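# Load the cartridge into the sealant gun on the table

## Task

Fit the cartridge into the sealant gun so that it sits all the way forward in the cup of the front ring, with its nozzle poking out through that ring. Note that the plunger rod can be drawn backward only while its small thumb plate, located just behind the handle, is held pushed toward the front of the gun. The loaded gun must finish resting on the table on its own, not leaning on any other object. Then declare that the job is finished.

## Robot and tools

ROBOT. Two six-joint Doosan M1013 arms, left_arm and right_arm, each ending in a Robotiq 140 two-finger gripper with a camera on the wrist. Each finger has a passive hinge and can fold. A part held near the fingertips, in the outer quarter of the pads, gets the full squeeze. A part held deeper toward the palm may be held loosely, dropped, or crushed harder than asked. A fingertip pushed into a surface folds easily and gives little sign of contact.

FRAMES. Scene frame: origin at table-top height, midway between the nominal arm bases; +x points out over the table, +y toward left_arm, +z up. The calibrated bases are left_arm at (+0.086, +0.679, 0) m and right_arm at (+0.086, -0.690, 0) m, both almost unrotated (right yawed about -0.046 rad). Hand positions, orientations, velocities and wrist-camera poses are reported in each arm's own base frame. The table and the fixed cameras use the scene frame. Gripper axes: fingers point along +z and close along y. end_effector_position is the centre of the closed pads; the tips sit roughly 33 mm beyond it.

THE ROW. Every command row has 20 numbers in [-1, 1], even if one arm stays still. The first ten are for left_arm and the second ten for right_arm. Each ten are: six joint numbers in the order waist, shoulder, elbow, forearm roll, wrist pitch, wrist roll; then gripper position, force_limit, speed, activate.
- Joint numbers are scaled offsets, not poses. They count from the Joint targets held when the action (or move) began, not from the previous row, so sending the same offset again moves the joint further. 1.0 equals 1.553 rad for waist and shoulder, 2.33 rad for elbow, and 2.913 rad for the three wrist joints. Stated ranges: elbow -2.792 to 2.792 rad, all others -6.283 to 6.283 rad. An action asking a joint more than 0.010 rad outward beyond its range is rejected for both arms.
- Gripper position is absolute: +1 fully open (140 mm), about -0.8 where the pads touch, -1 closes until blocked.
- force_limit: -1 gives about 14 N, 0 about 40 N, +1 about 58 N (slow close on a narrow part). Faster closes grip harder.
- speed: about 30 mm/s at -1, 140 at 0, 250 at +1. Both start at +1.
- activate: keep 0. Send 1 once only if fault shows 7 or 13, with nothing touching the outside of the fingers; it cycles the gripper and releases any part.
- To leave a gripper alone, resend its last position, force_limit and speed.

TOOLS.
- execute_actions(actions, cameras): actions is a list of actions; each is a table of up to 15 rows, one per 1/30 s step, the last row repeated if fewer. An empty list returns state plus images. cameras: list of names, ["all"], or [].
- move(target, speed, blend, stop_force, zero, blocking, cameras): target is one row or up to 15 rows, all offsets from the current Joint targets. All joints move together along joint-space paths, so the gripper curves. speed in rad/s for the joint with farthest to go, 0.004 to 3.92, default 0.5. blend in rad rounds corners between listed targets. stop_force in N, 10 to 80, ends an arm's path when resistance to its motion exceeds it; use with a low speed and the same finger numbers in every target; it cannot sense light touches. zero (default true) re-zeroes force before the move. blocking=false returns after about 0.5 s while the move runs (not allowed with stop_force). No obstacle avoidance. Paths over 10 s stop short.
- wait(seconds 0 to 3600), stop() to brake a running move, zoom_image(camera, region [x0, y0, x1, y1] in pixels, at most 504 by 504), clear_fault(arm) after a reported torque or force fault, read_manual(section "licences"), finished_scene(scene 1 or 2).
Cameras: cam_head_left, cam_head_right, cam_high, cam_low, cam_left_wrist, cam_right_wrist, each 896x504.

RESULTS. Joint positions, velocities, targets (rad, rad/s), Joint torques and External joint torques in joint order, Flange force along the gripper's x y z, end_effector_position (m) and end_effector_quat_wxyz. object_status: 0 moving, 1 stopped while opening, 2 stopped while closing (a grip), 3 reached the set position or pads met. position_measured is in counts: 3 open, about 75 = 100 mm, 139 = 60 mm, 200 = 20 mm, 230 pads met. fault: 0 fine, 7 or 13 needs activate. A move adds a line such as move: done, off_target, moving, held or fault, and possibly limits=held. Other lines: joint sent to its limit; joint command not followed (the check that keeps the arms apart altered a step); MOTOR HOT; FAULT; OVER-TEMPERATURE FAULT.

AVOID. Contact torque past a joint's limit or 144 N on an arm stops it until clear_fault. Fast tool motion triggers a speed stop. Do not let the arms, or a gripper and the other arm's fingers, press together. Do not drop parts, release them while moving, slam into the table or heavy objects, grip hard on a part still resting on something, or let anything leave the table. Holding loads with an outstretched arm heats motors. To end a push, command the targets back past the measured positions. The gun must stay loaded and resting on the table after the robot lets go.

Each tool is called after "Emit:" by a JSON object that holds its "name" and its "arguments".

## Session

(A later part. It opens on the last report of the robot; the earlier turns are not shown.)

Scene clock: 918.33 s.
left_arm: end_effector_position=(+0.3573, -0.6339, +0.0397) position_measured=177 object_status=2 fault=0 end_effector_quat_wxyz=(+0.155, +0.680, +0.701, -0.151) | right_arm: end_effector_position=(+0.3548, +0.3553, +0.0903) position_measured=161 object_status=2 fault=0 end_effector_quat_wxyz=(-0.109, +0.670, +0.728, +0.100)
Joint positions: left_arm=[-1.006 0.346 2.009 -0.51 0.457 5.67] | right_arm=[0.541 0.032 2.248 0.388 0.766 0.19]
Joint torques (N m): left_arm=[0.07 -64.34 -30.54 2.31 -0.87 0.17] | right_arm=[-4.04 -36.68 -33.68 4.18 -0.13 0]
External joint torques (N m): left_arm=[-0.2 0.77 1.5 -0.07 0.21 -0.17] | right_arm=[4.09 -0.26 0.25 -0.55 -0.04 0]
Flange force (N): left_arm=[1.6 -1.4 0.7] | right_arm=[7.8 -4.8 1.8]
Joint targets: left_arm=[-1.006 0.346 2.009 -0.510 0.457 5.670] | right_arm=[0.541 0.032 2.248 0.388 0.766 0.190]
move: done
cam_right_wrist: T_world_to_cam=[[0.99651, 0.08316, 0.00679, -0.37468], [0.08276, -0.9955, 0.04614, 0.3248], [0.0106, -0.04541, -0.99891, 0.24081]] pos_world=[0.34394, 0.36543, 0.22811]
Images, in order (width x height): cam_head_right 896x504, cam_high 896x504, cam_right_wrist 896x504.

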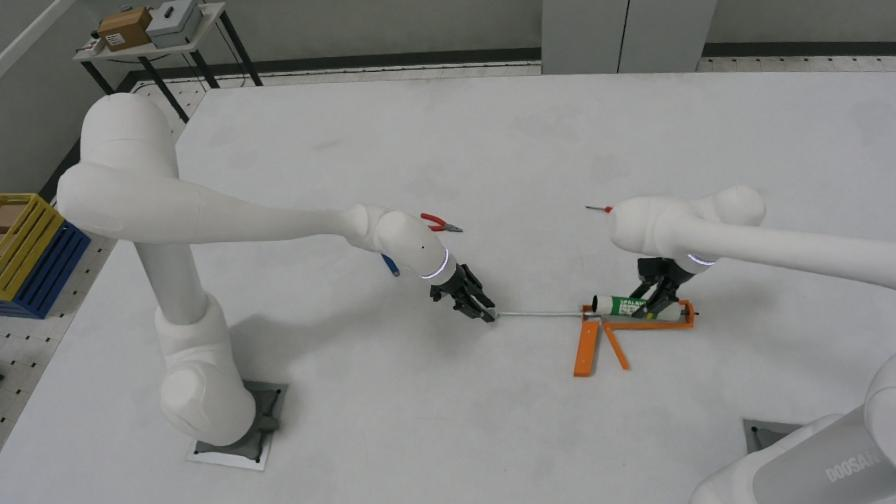

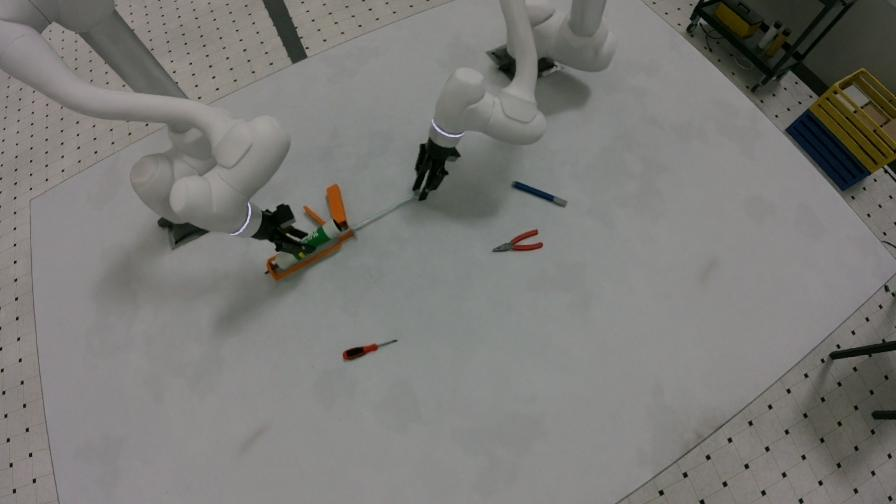

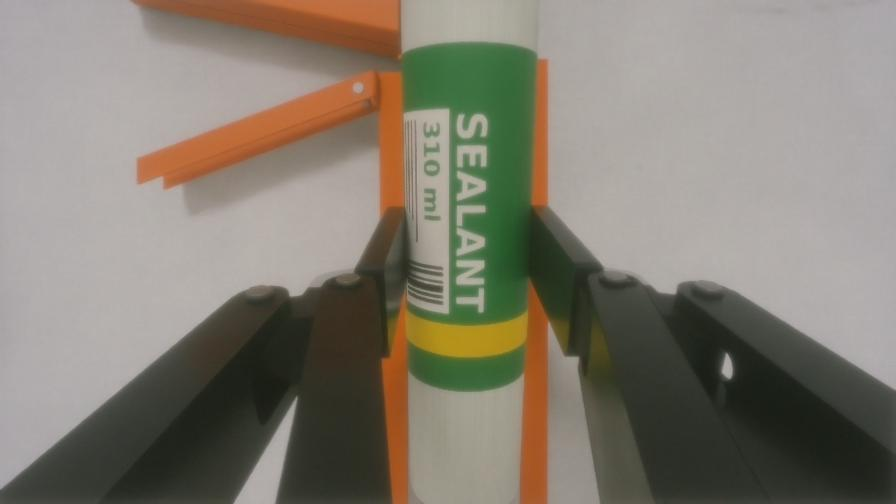

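Emit:
{"name": "move", "arguments": {"target": [0,0,0,0,0,0,-1,0,-1,0, -0.02135,0.00133,0.00996,0.00171,-0.00448,-0.0144,-1,0,-1,0], "speed": 0.03, "stop_force": 12, "cameras": ["cam_right_wrist","cam_high","cam_head_right"]}}

Emit:
{"name": "zoom_image", "arguments": {"camera": "cam_head_right", "region": [580, 280, 710, 345]}}

Emit:
{"name": "zoom_image", "arguments": {"camera": "cam_high", "region": [255, 225, 315, 285]}}

Scene clock: 1028.60 s.
left_arm: end_effector_position=(+0.3573, -0.6339, +0.0398) position_measured=177 object_status=2 fault=0 end_effector_quat_wxyz=(+0.155, +0.680, +0.701, -0.151) | right_arm: end_effector_position=(+0.3563, +0.3382, +0.0796) position_measured=161 object_status=2 fault=0 end_effector_quat_wxyz=(-0.107, +0.670, +0.728, +0.098)
Joint positions: left_arm=[-1.006 0.346 2.009 -0.51 0.457 5.67] | right_arm=[0.509 0.034 2.27 0.393 0.753 0.15]
Joint torques (N m): left_arm=[-0.59 -56.75 -27.46 2.48 -0.75 0.12] | right_arm=[-5.16 -21.07 -18.92 1.24 0.36 0.02]
External joint torques (N m): left_arm=[0.55 -7.1 -1.46 -0.25 0.11 -0.12] | right_arm=[5.07 -15.15 -13.8 2.3 -0.49 -0.03]
Flange force (N): left_arm=[0.9 -2.7 -11.2] | right_arm=[18.4 -5.8 -26.7]
Joint targets: left_arm=[-1.006 0.346 2.009 -0.510 0.457 5.670] | right_arm=[0.509 0.034 2.270 0.393 0.753 0.150]
move: contact (right_arm)
cam_right_wrist: T_world_to_cam=[[0.99651, 0.08313, 0.0071, -0.37478], [0.08266, -0.99527, 0.05098, 0.30762], [0.0113, -0.05021, -0.99867, 0.23064]] pos_world=[0.34544, 0.34891, 0.21731]
Images, in order (width x height): cam_head_right 896x504, cam_high 896x504, cam_right_wrist 896x504.

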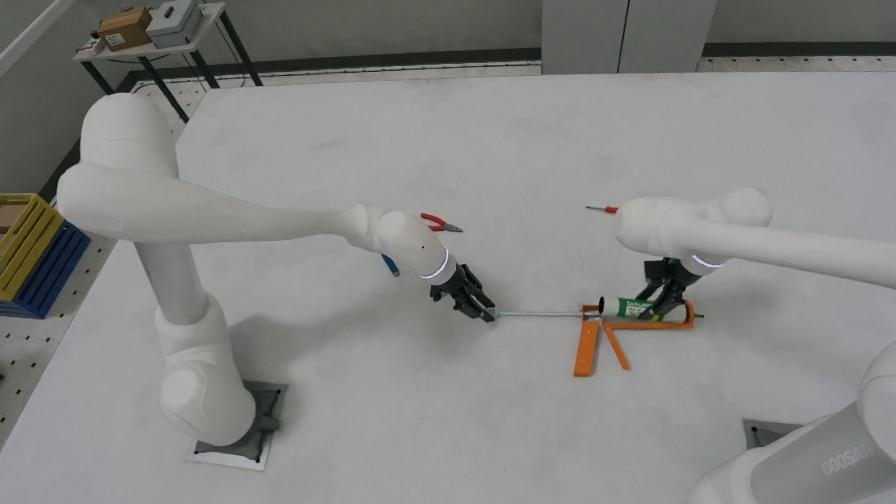

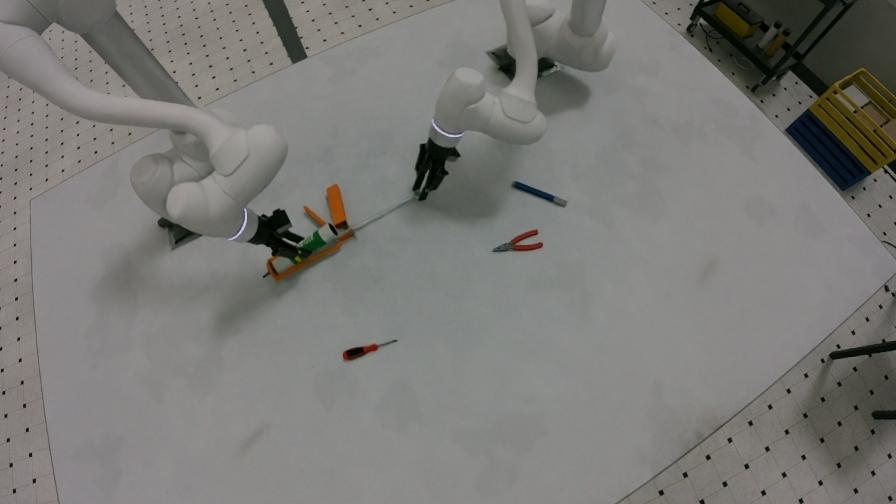

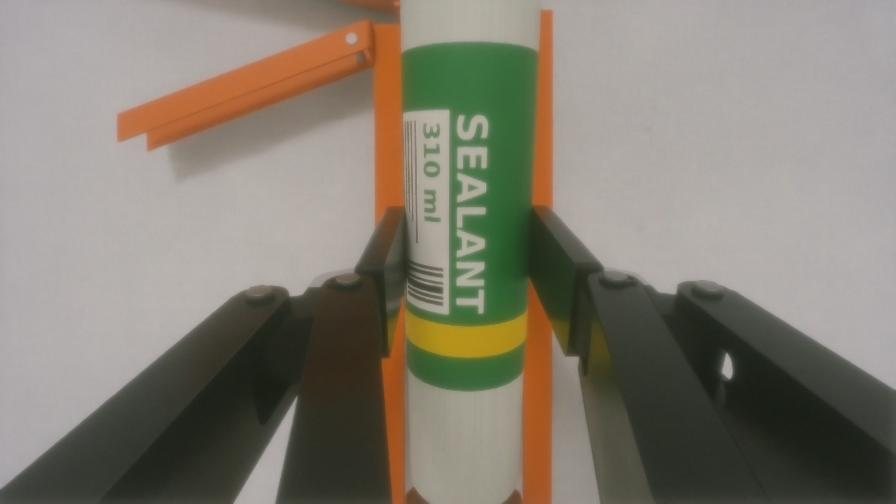

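Scaled by 3.877 from the camera's image (finer frame: 1280x720).

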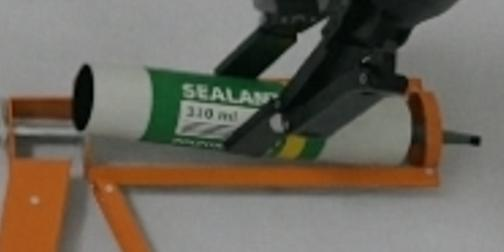

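Scaled by 8.400 from the camera's image (finer frame: 1280x720).

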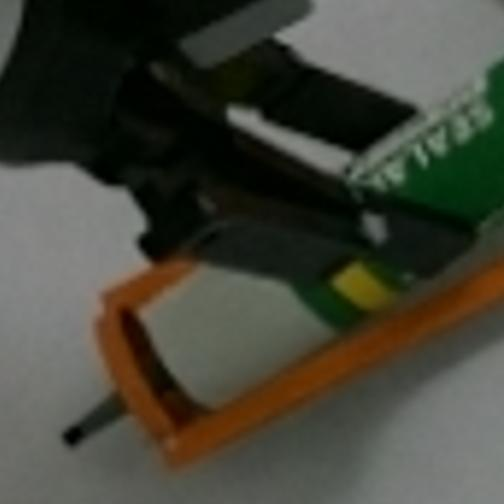

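Emit:
{"name": "move", "arguments": {"target": [0,0,0,0,0,0,-1,0,-1,0, -0.00064,-0.00267,-0.0009,-0.00091,0.00207,0.00089,-1,0,-1,0], "speed": 0.03, "cameras": ["cam_right_wrist","cam_high","cam_head_right"]}}

Emit:
{"name": "zoom_image", "arguments": {"camera": "cam_head_right", "region": [650, 285, 710, 335]}}

Emit:
{"name": "zoom_image", "arguments": {"camera": "cam_high", "region": [255, 235, 305, 285]}}

Emit:
{"name": "zoom_image", "arguments": {"camera": "cam_right_wrist", "region": [370, 404, 570, 504]}}

Scene clock: 1057.10 s.
left_arm: end_effector_position=(+0.3573, -0.6339, +0.0398) position_measured=177 object_status=2 fault=0 end_effector_quat_wxyz=(+0.155, +0.680, +0.701, -0.151) | right_arm: end_effector_position=(+0.3564, +0.3376, +0.0823) position_measured=161 object_status=2 fault=0 end_effector_quat_wxyz=(-0.107, +0.670, +0.728, +0.098)
Joint positions: left_arm=[-1.006 0.346 2.009 -0.51 0.457 5.67] | right_arm=[0.508 0.03 2.268 0.39 0.76 0.152]
Joint torques (N m): left_arm=[0.05 -64.06 -31.02 2.27 -1 0.13] | right_arm=[-3.73 -35.03 -32.76 3.97 -0.15 -0.02]
External joint torques (N m): left_arm=[-0.18 0.03 1.91 -0.02 0.35 -0.13] | right_arm=[3.83 -1.13 -0.06 -0.41 0.02 0.01]
Flange force (N): left_arm=[2.5 -2.2 -0.7] | right_arm=[7.6 -5.1 0.1]
Joint targets: left_arm=[-1.006 0.346 2.009 -0.510 0.457 5.670] | right_arm=[0.508 0.030 2.268 0.390 0.760 0.152]
move: done
cam_right_wrist: T_world_to_cam=[[0.99651, 0.08313, 0.00708, -0.37476], [0.08266, -0.99526, 0.05117, 0.30694], [0.0113, -0.05041, -0.99867, 0.23338]] pos_world=[0.34544, 0.34841, 0.22001]
Images, in order (width x height): cam_head_right 896x504, cam_high 896x504, cam_right_wrist 896x504.

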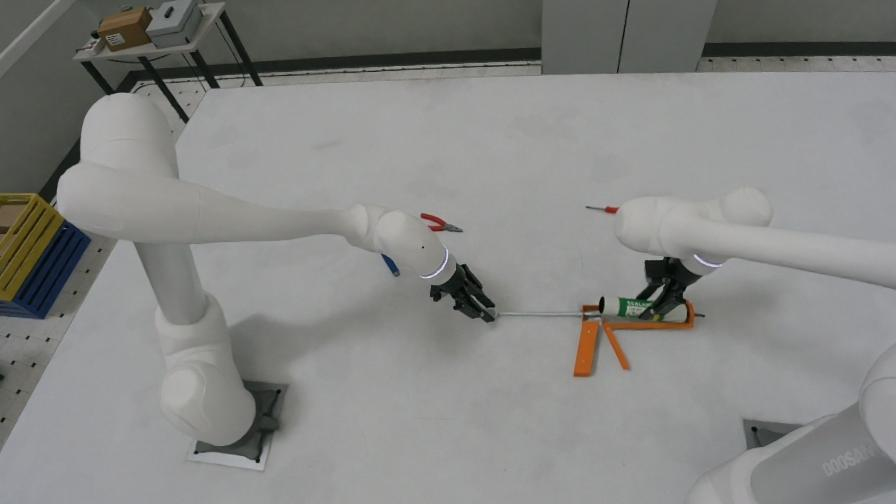

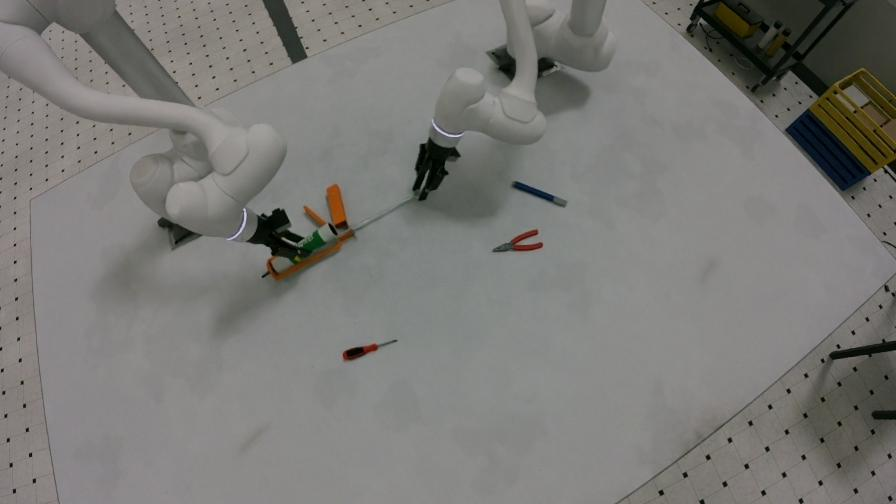

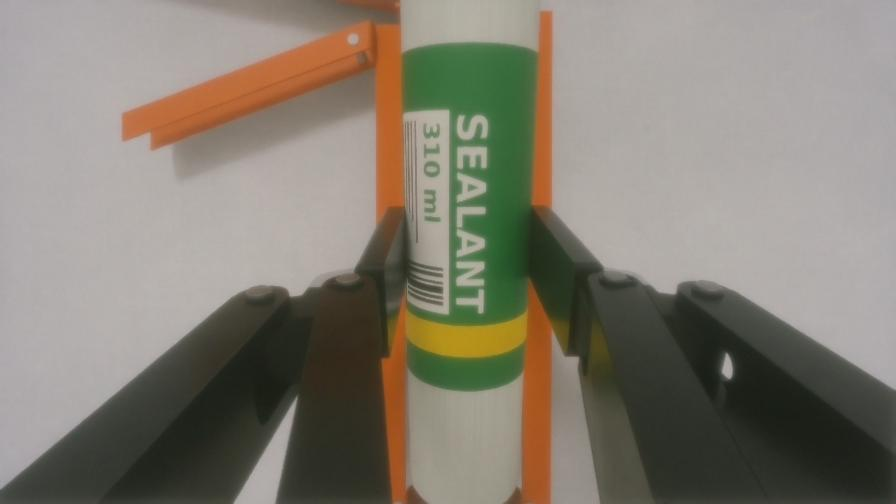

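Scaled by 8.400 from the camera's image (finer frame: 1280x720).

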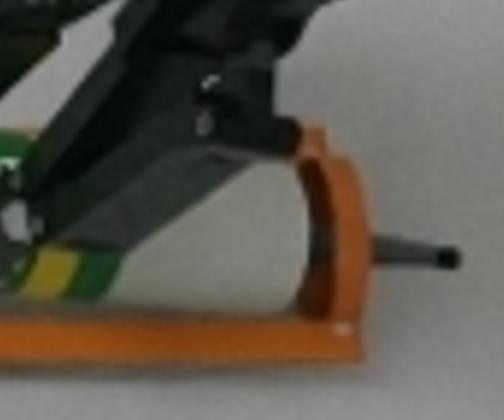

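Scaled by 10.080 from the camera's image (finer frame: 1280x720).

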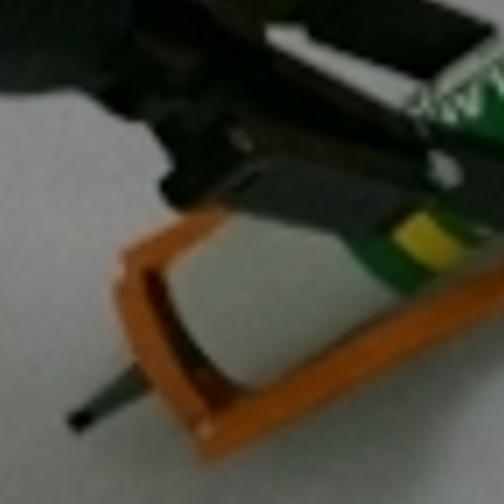

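Scaled by 2.520 from the camera's image (finer frame: 1280x720).

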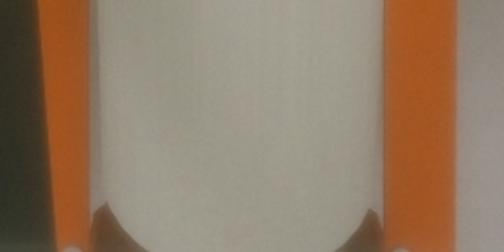

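Emit:
{"name": "move", "arguments": {"target": [0,0,0,0,0,0,-1,0,-1,0, -0.00986,-0.00306,0.00264,-0.0038,0.00148,-0.00241,-1,0,-1,0], "speed": 0.02, "stop_force": 10, "cameras": ["cam_right_wrist","cam_high","cam_head_right"]}}

Emit:
{"name": "zoom_image", "arguments": {"camera": "cam_head_right", "region": [650, 285, 710, 335]}}

Emit:
{"name": "zoom_image", "arguments": {"camera": "cam_high", "region": [255, 235, 305, 285]}}

Emit:
{"name": "zoom_image", "arguments": {"camera": "cam_right_wrist", "region": [370, 404, 570, 504]}}

Scene clock: 1079.60 s.
left_arm: end_effector_position=(+0.3573, -0.6339, +0.0397) position_measured=177 object_status=2 fault=0 end_effector_quat_wxyz=(+0.155, +0.680, +0.701, -0.151) | right_arm: end_effector_position=(+0.3572, +0.3276, +0.0810) position_measured=161 object_status=2 fault=0 end_effector_quat_wxyz=(-0.104, +0.671, +0.728, +0.095)
Joint positions: left_arm=[-1.006 0.346 2.009 -0.51 0.457 5.67] | right_arm=[0.493 0.025 2.274 0.379 0.764 0.145]
Joint torques (N m): left_arm=[-0.34 -64.74 -31.29 2.23 -1.06 0.13] | right_arm=[-4.12 -35.79 -33.58 4.07 -0.17 -0.03]
External joint torques (N m): left_arm=[0.05 2.04 2.54 -0.02 0.42 -0.13] | right_arm=[4.21 0.06 0.75 -0.51 0.05 0.03]
Flange force (N): left_arm=[2.9 -1.1 2.2] | right_arm=[8.1 -4.9 2.6]
Joint targets: left_arm=[-1.006 0.346 2.009 -0.510 0.457 5.670] | right_arm=[0.493 0.025 2.274 0.379 0.764 0.145]
move: done
cam_right_wrist: T_world_to_cam=[[0.99651, 0.08313, 0.00706, -0.37482], [0.08256, -0.99478, 0.0599, 0.29621], [0.012, -0.05911, -0.99818, 0.23414]] pos_world=[0.34624, 0.33966, 0.21861]
Images, in order (width x height): cam_head_right 896x504, cam_high 896x504, cam_right_wrist 896x504.

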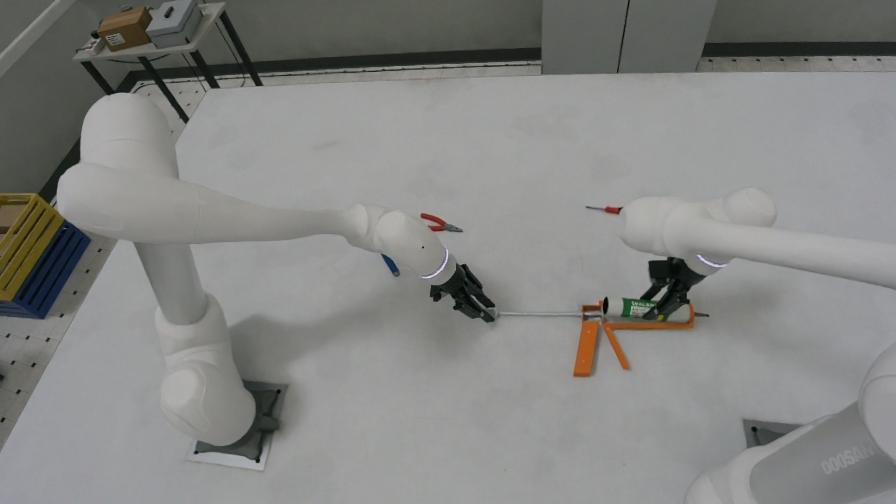

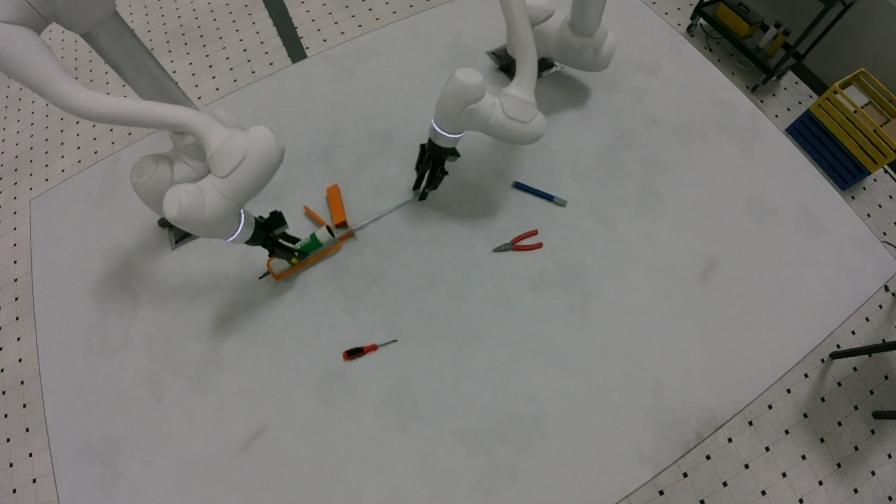

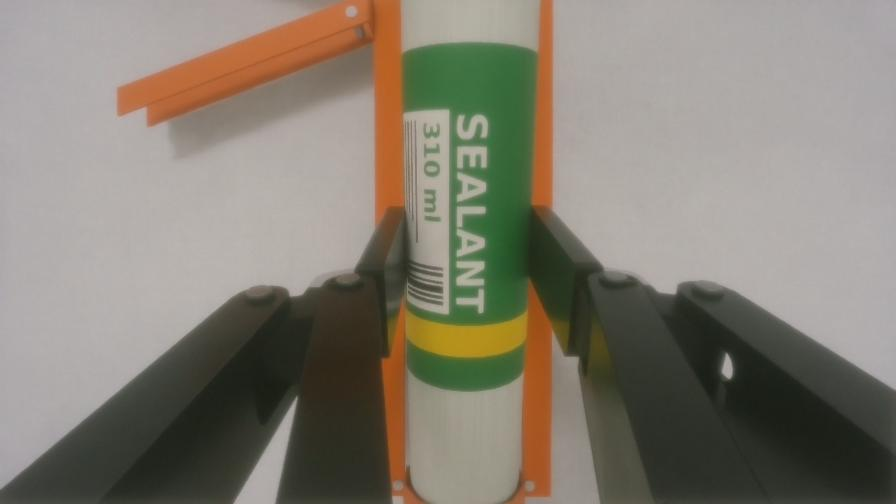

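Scaled by 8.400 from the camera's image (finer frame: 1280x720).

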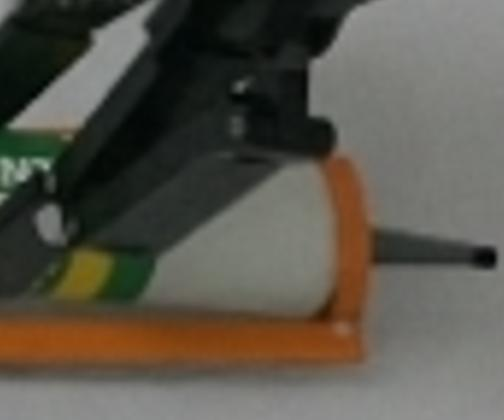

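Scaled by 10.080 from the camera's image (finer frame: 1280x720).

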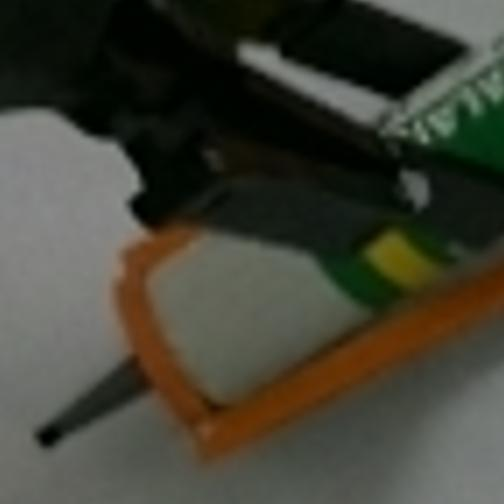

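Scaled by 2.520 from the camera's image (finer frame: 1280x720).

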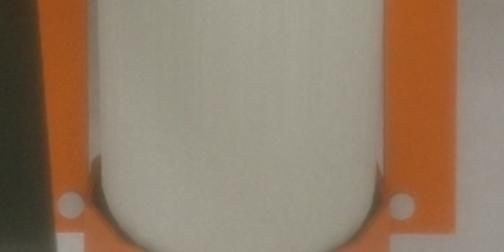

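Emit:
{"name": "zoom_image", "arguments": {"camera": "cam_head_right", "region": [575, 285, 635, 335]}}

Emit:
{"name": "zoom_image", "arguments": {"camera": "cam_high", "region": [310, 205, 370, 255]}}

Scaled by 8.400 from the camera's image (finer frame: 1280x720).

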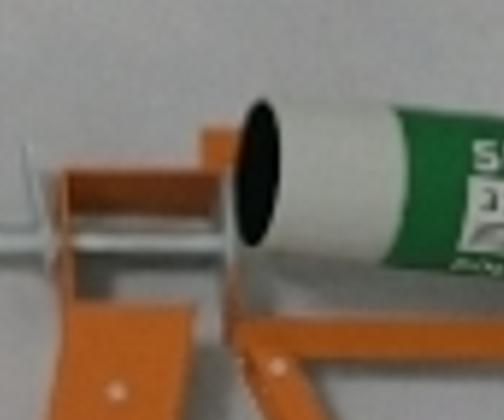

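Scaled by 8.400 from the camera's image (finer frame: 1280x720).

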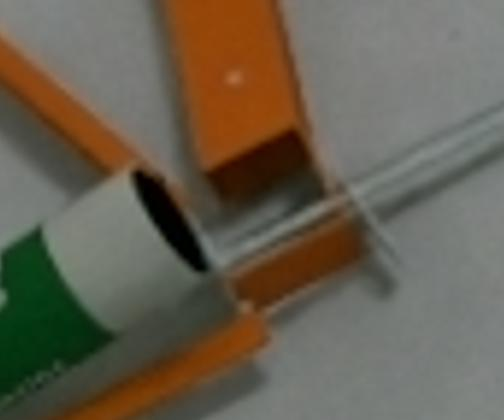

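Emit:
{"name": "move", "arguments": {"target": [[0,0,0,0,0,0,-1,0,-1,0, -0.00193,0.00086,0.00116,-0.00369,-0.00057,0.00133,-1,0,-1,0],[0,0,0,0,0,0,-1,0,-1,0, -0.00065,0.00245,0.00134,-0.01194,-0.00074,0.00772,-1,0,-1,0]], "speed": 0.02, "stop_force": 12, "cameras": ["cam_right_wrist","cam_high","cam_head_right"]}}

Emit:
{"name": "zoom_image", "arguments": {"camera": "cam_head_right", "region": [650, 285, 710, 335]}}

Emit:
{"name": "zoom_image", "arguments": {"camera": "cam_high", "region": [255, 235, 305, 285]}}

Emit:
{"name": "zoom_image", "arguments": {"camera": "cam_head_right", "region": [575, 285, 635, 335]}}

Scene clock: 1196.17 s.
left_arm: end_effector_position=(+0.3573, -0.6339, +0.0398) position_measured=177 object_status=2 fault=0 end_effector_quat_wxyz=(+0.155, +0.680, +0.701, -0.151) | right_arm: end_effector_position=(+0.3577, +0.3221, +0.0776) position_measured=161 object_status=2 fault=0 end_effector_quat_wxyz=(-0.099, +0.671, +0.729, +0.091)
Joint positions: left_arm=[-1.006 0.346 2.009 -0.51 0.457 5.67] | right_arm=[0.49 0.027 2.277 0.361 0.762 0.155]
Joint torques (N m): left_arm=[6.37 -60.26 -17.97 4.65 2.59 0.11] | right_arm=[-11.59 -34.48 -27.51 -0.66 0.89 -0.07]
External joint torques (N m): left_arm=[-6.63 -2.61 -11.01 -2.41 -3.25 -0.11] | right_arm=[11.66 -1 -5.08 4.19 -1.02 0.07]
Flange force (N): left_arm=[-16.2 -1.2 7.1] | right_arm=[27.1 -4.9 7.1]
Joint targets: left_arm=[-1.006 0.346 2.009 -0.510 0.457 5.670] | right_arm=[0.490 0.027 2.277 0.361 0.762 0.155]
move: contact (right_arm); path passed 1 of 2 targets; right_arm: the forearm roll is farthest, 0.017 rad from its target
cam_right_wrist: T_world_to_cam=[[0.99652, 0.08311, 0.00711, -0.37479], [0.08236, -0.99387, 0.07375, 0.28952], [0.0132, -0.0729, -0.99725, 0.23444]] pos_world=[0.34655, 0.33599, 0.21511]
Images, in order (width x height): cam_head_right 896x504, cam_high 896x504, cam_right_wrist 896x504.

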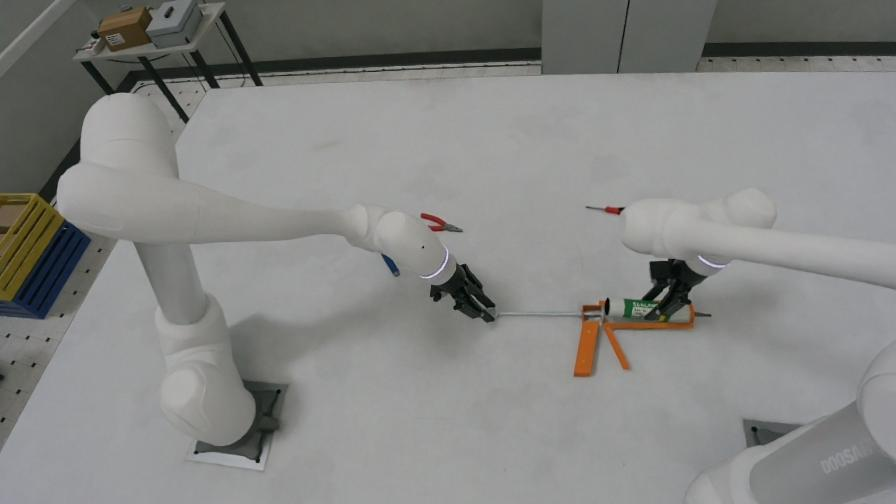

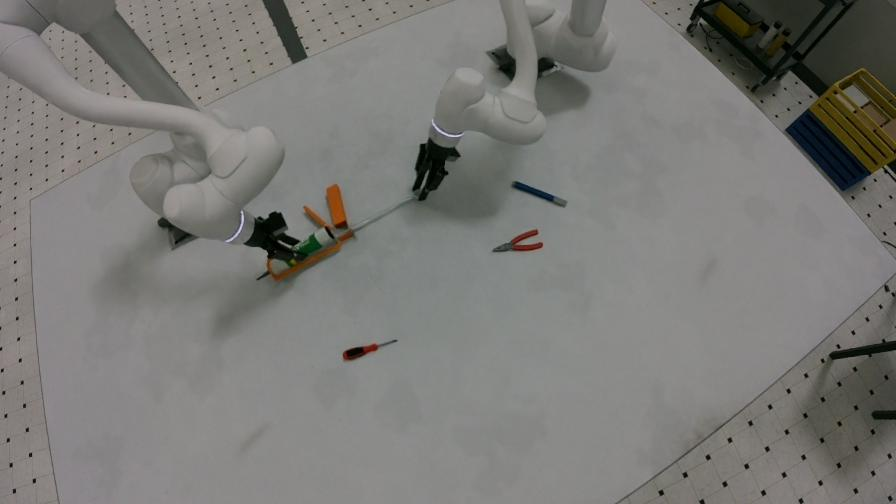

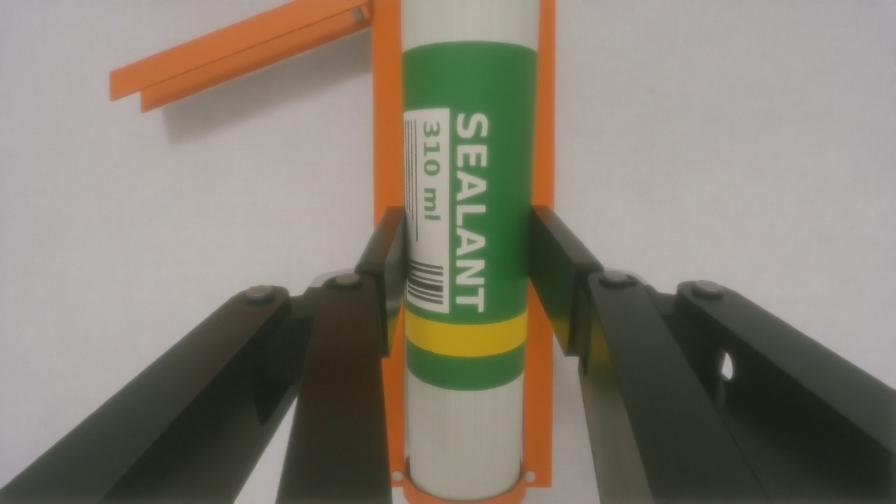

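Scaled by 8.400 from the camera's image (finer frame: 1280x720).

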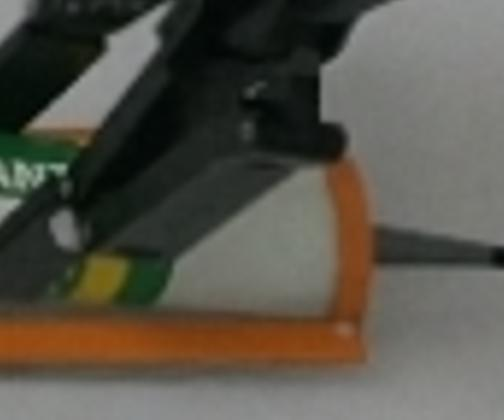

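Scaled by 10.080 from the camera's image (finer frame: 1280x720).

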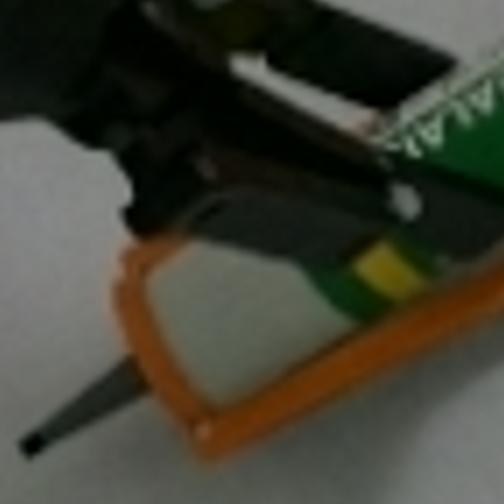

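Scaled by 8.400 from the camera's image (finer frame: 1280x720).

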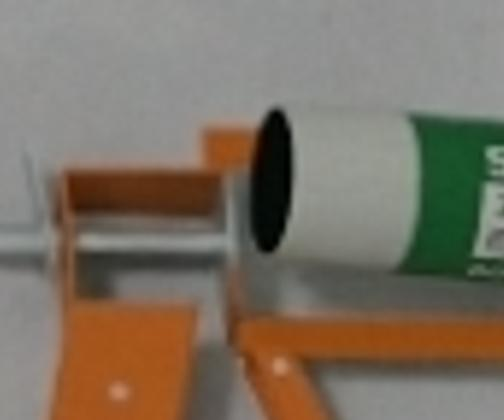

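Emit:
{"name": "zoom_image", "arguments": {"camera": "cam_right_wrist", "region": [380, 424, 550, 504]}}

Emit:
{"name": "zoom_image", "arguments": {"camera": "cam_high", "region": [310, 205, 370, 255]}}

Scaled by 2.965 from the camera's image (finer frame: 1280x720).

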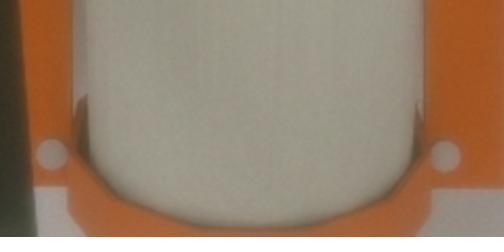

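Scaled by 8.400 from the camera's image (finer frame: 1280x720).

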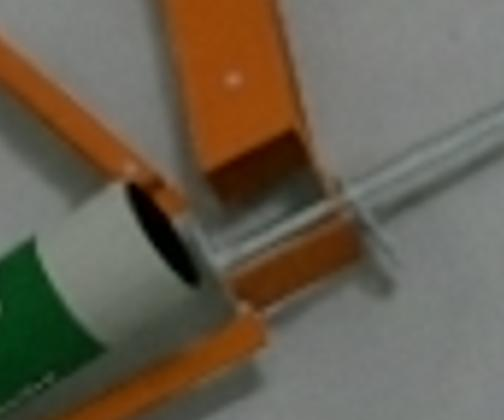

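Emit:
{"name": "move", "arguments": {"target": [0,0,0,0,0,0,-1,0,-1,0, -0.00039,-0.00048,-0.00006,0.00248,0.00005,-0.00192,-1,0,-1,0], "speed": 0.05}}

Emit:
{"name": "move", "arguments": {"target": [0,0,0,0,0,0,-1,0,-1,0, 0.02757,0.01113,-0.00664,-0.03057,0.00013,0.03625,-1,0,-1,0], "speed": 0.03, "stop_force": 12, "cameras": ["cam_right_wrist","cam_high","cam_head_right"]}}

Emit:
{"name": "zoom_image", "arguments": {"camera": "cam_head_right", "region": [575, 285, 635, 335]}}

Emit:
{"name": "zoom_image", "arguments": {"camera": "cam_high", "region": [255, 205, 375, 285]}}

Scene clock: 1298.87 s.
left_arm: end_effector_position=(+0.3573, -0.6338, +0.0397) position_measured=177 object_status=2 fault=0 end_effector_quat_wxyz=(+0.155, +0.680, +0.701, -0.151) | right_arm: end_effector_position=(+0.3575, +0.3234, +0.0784) position_measured=161 object_status=2 fault=0 end_effector_quat_wxyz=(-0.101, +0.671, +0.729, +0.093)
Joint positions: left_arm=[-1.006 0.346 2.009 -0.51 0.458 5.67] | right_arm=[0.49 0.026 2.277 0.368 0.762 0.149]
Joint torques (N m): left_arm=[0.81 -64.76 -30.26 2.41 -0.78 0.14] | right_arm=[-4.47 -35.67 -33.14 3.96 -0.11 -0.09]
External joint torques (N m): left_arm=[-0.86 0.82 1.21 -0.18 0.12 -0.14] | right_arm=[4.58 0 0.54 -0.43 -0.01 0.09]
Flange force (N): left_arm=[0.9 -2.0 1.3] | right_arm=[9.2 -5.1 2.6]
Joint targets: left_arm=[-1.006 0.346 2.009 -0.510 0.457 5.670] | right_arm=[0.490 0.026 2.277 0.368 0.762 0.149]
move: done

Scene clock: 1302.93 s.
left_arm: end_effector_position=(+0.3573, -0.6339, +0.0397) position_measured=177 object_status=2 fault=0 end_effector_quat_wxyz=(+0.155, +0.680, +0.701, -0.151) | right_arm: end_effector_position=(+0.3575, +0.3243, +0.0725) position_measured=161 object_status=2 fault=0 end_effector_quat_wxyz=(-0.078, +0.673, +0.732, +0.072)
Joint positions: left_arm=[-1.006 0.346 2.009 -0.51 0.457 5.67] | right_arm=[0.533 0.044 2.261 0.279 0.763 0.255]
Joint torques (N m): left_arm=[3.11 -63.25 -26.21 3.23 0.26 0.09] | right_arm=[-7.14 -37.16 -31.04 2.06 0.35 -0.09]
External joint torques (N m): left_arm=[-3.25 -0.5 -2.76 -1 -0.91 -0.09] | right_arm=[7.09 0.13 -1.29 1.45 -0.51 0.09]
Flange force (N): left_arm=[-4.7 -2.5 3.1] | right_arm=[15.2 -5.1 4.3]
Joint targets: left_arm=[-1.006 0.346 2.009 -0.510 0.457 5.670] | right_arm=[0.533 0.044 2.261 0.279 0.763 0.255]
move: done
cam_right_wrist: T_world_to_cam=[[0.99648, 0.08356, 0.00708, -0.37494], [0.08195, -0.98822, 0.12923, 0.2865], [0.0178, -0.1282, -0.99159, 0.24526]] pos_world=[0.34577, 0.34589, 0.20883]
Images, in order (width x height): cam_head_right 896x504, cam_high 896x504, cam_right_wrist 896x504.

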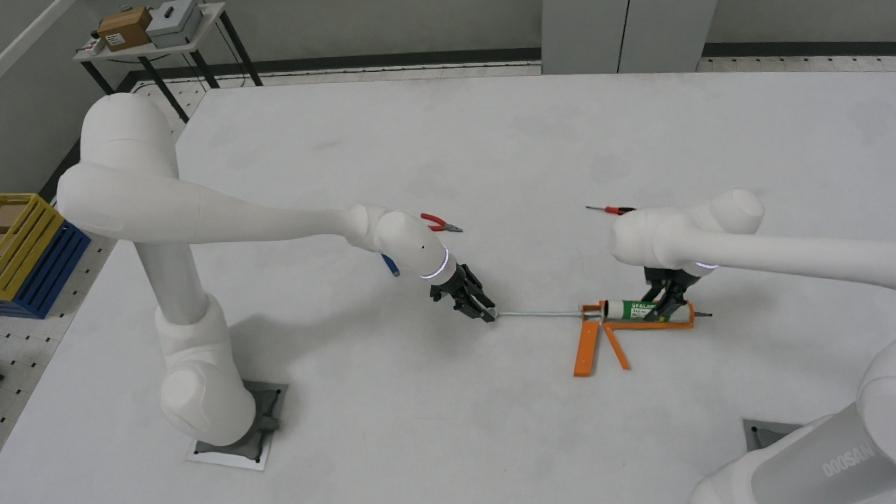

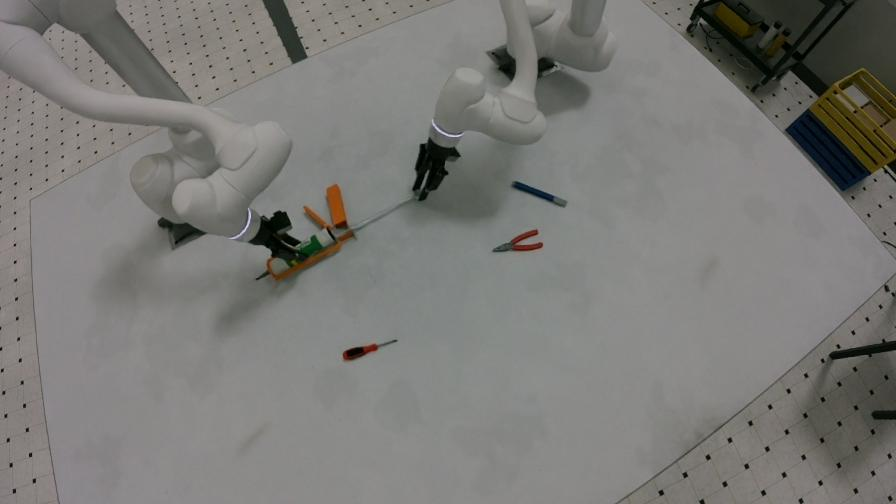

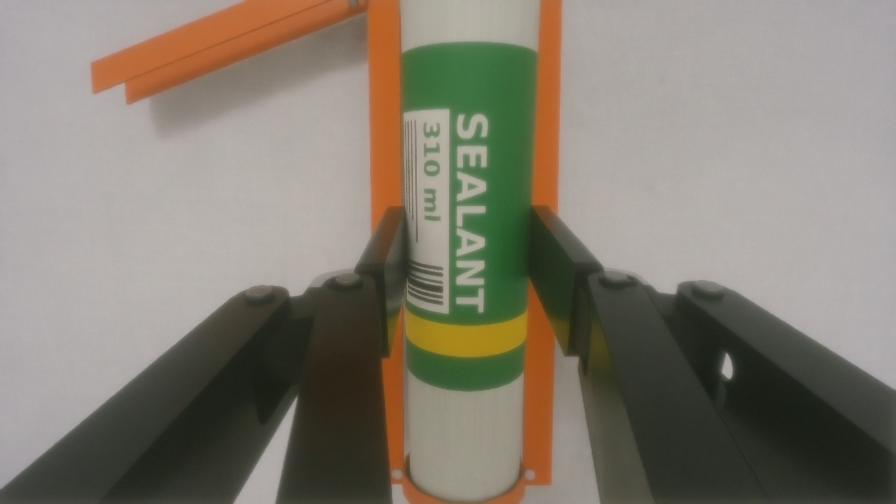

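Scaled by 8.400 from the camera's image (finer frame: 1280x720).

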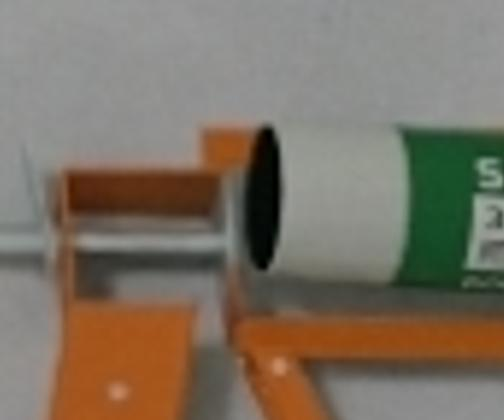

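Scaled by 4.200 from the camera's image (finer frame: 1280x720).

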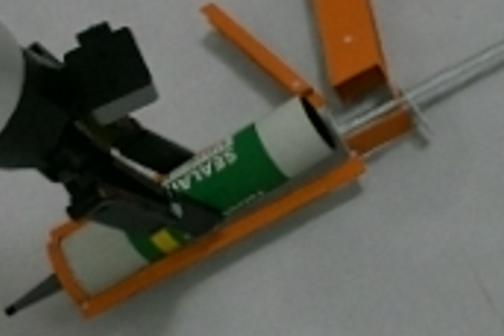

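Emit:
{"name": "move", "arguments": {"target": [0,0,0,0,0,0,-1,0,-1,0, 0.0269,0.01312,-0.00684,-0.0296,0.00236,0.03521,-1,0,-1,0], "speed": 0.03, "stop_force": 12, "cameras": ["cam_right_wrist","cam_high","cam_head_right"]}}

Emit:
{"name": "zoom_image", "arguments": {"camera": "cam_head_right", "region": [575, 285, 635, 335]}}

Emit:
{"name": "zoom_image", "arguments": {"camera": "cam_high", "region": [255, 205, 375, 285]}}

Emit:
{"name": "zoom_image", "arguments": {"camera": "cam_head_right", "region": [650, 285, 710, 335]}}

Scene clock: 1319.30 s.
left_arm: end_effector_position=(+0.3573, -0.6339, +0.0397) position_measured=177 object_status=2 fault=0 end_effector_quat_wxyz=(+0.155, +0.680, +0.701, -0.151) | right_arm: end_effector_position=(+0.3574, +0.3253, +0.0663) position_measured=161 object_status=2 fault=0 end_effector_quat_wxyz=(-0.056, +0.675, +0.734, +0.051)
Joint positions: left_arm=[-1.006 0.346 2.009 -0.51 0.457 5.67] | right_arm=[0.574 0.064 2.245 0.193 0.769 0.357]
Joint torques (N m): left_arm=[3.75 -63.58 -25.11 3.46 0.64 0.12] | right_arm=[-7.88 -38.84 -30.14 1.58 0.83 -0.11]
External joint torques (N m): left_arm=[-3.94 -0.14 -4.03 -1.22 -1.3 -0.12] | right_arm=[7.85 0.24 -1.75 1.86 -1 0.11]
Flange force (N): left_arm=[-6.9 -2.1 4.9] | right_arm=[16.7 -5.7 4.4]
Joint targets: left_arm=[-1.006 0.346 2.009 -0.510 0.457 5.670] | right_arm=[0.574 0.064 2.245 0.193 0.769 0.357]
move: done
cam_right_wrist: T_world_to_cam=[[0.99645, 0.08396, 0.00693, -0.37489], [0.08113, -0.9785, 0.18961, 0.28143], [0.0227, -0.18837, -0.98184, 0.25649]] pos_world=[0.3449, 0.35517, 0.20106]
Images, in order (width x height): cam_head_right 896x504, cam_high 896x504, cam_right_wrist 896x504.

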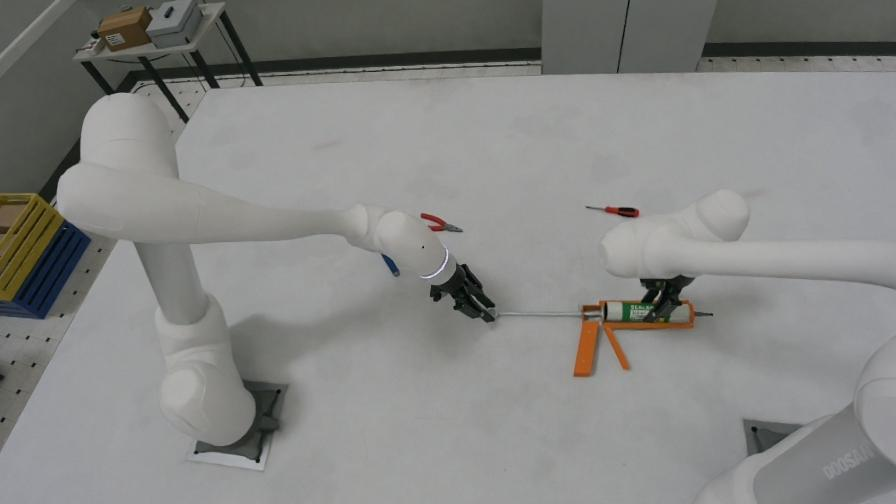

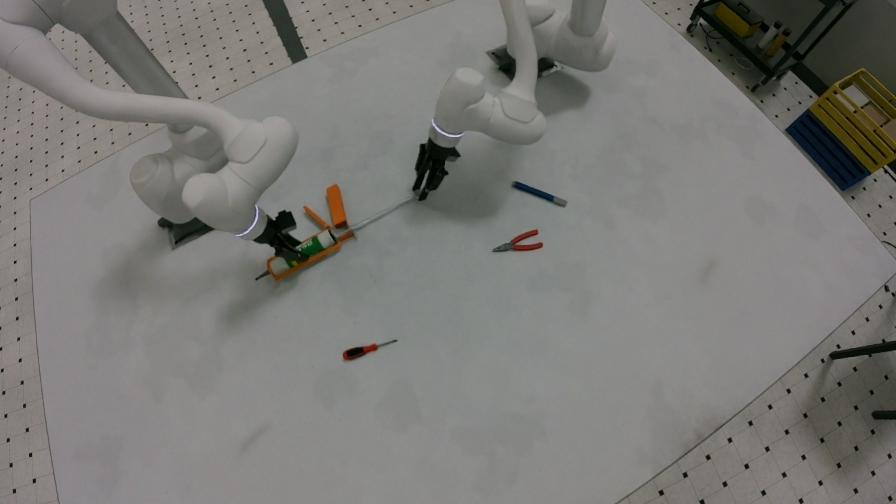

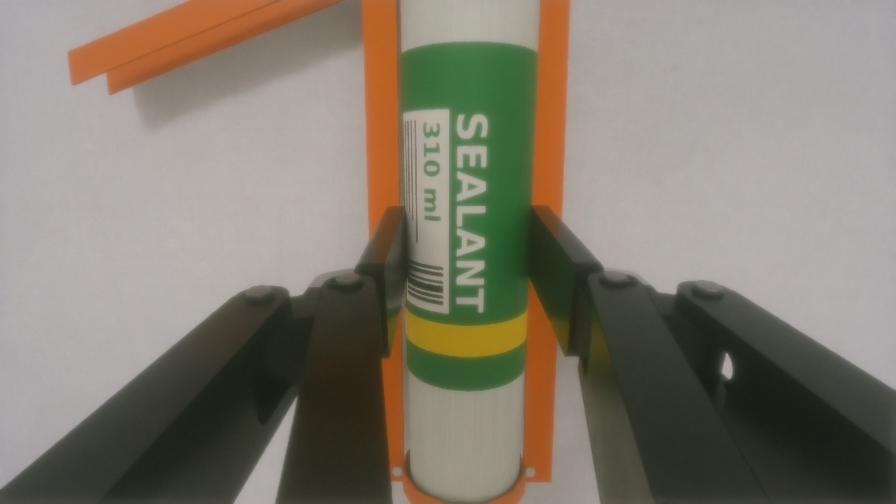

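Scaled by 8.400 from the camera's image (finer frame: 1280x720).

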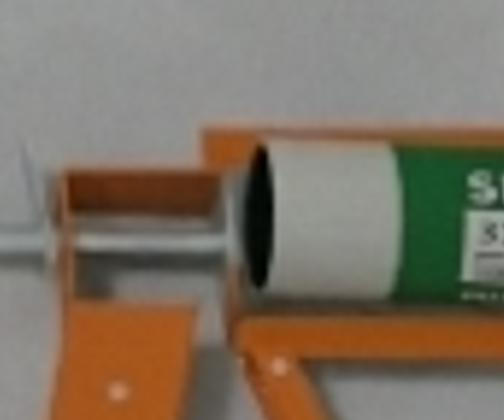

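Scaled by 4.200 from the camera's image (finer frame: 1280x720).

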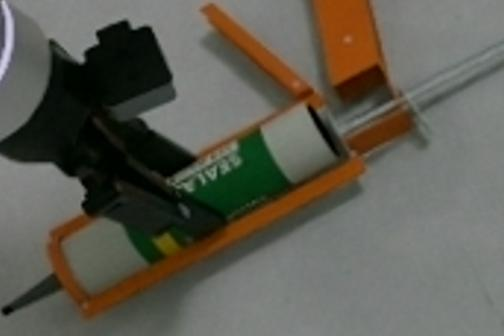

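Scaled by 8.400 from the camera's image (finer frame: 1280x720).

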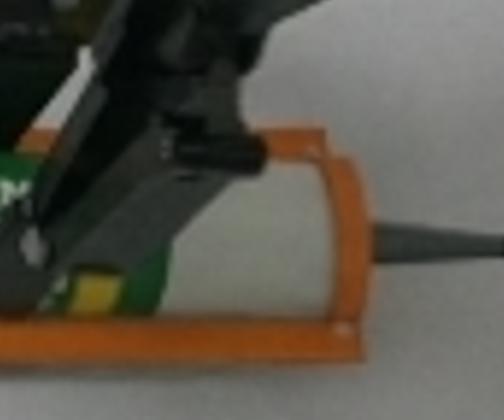

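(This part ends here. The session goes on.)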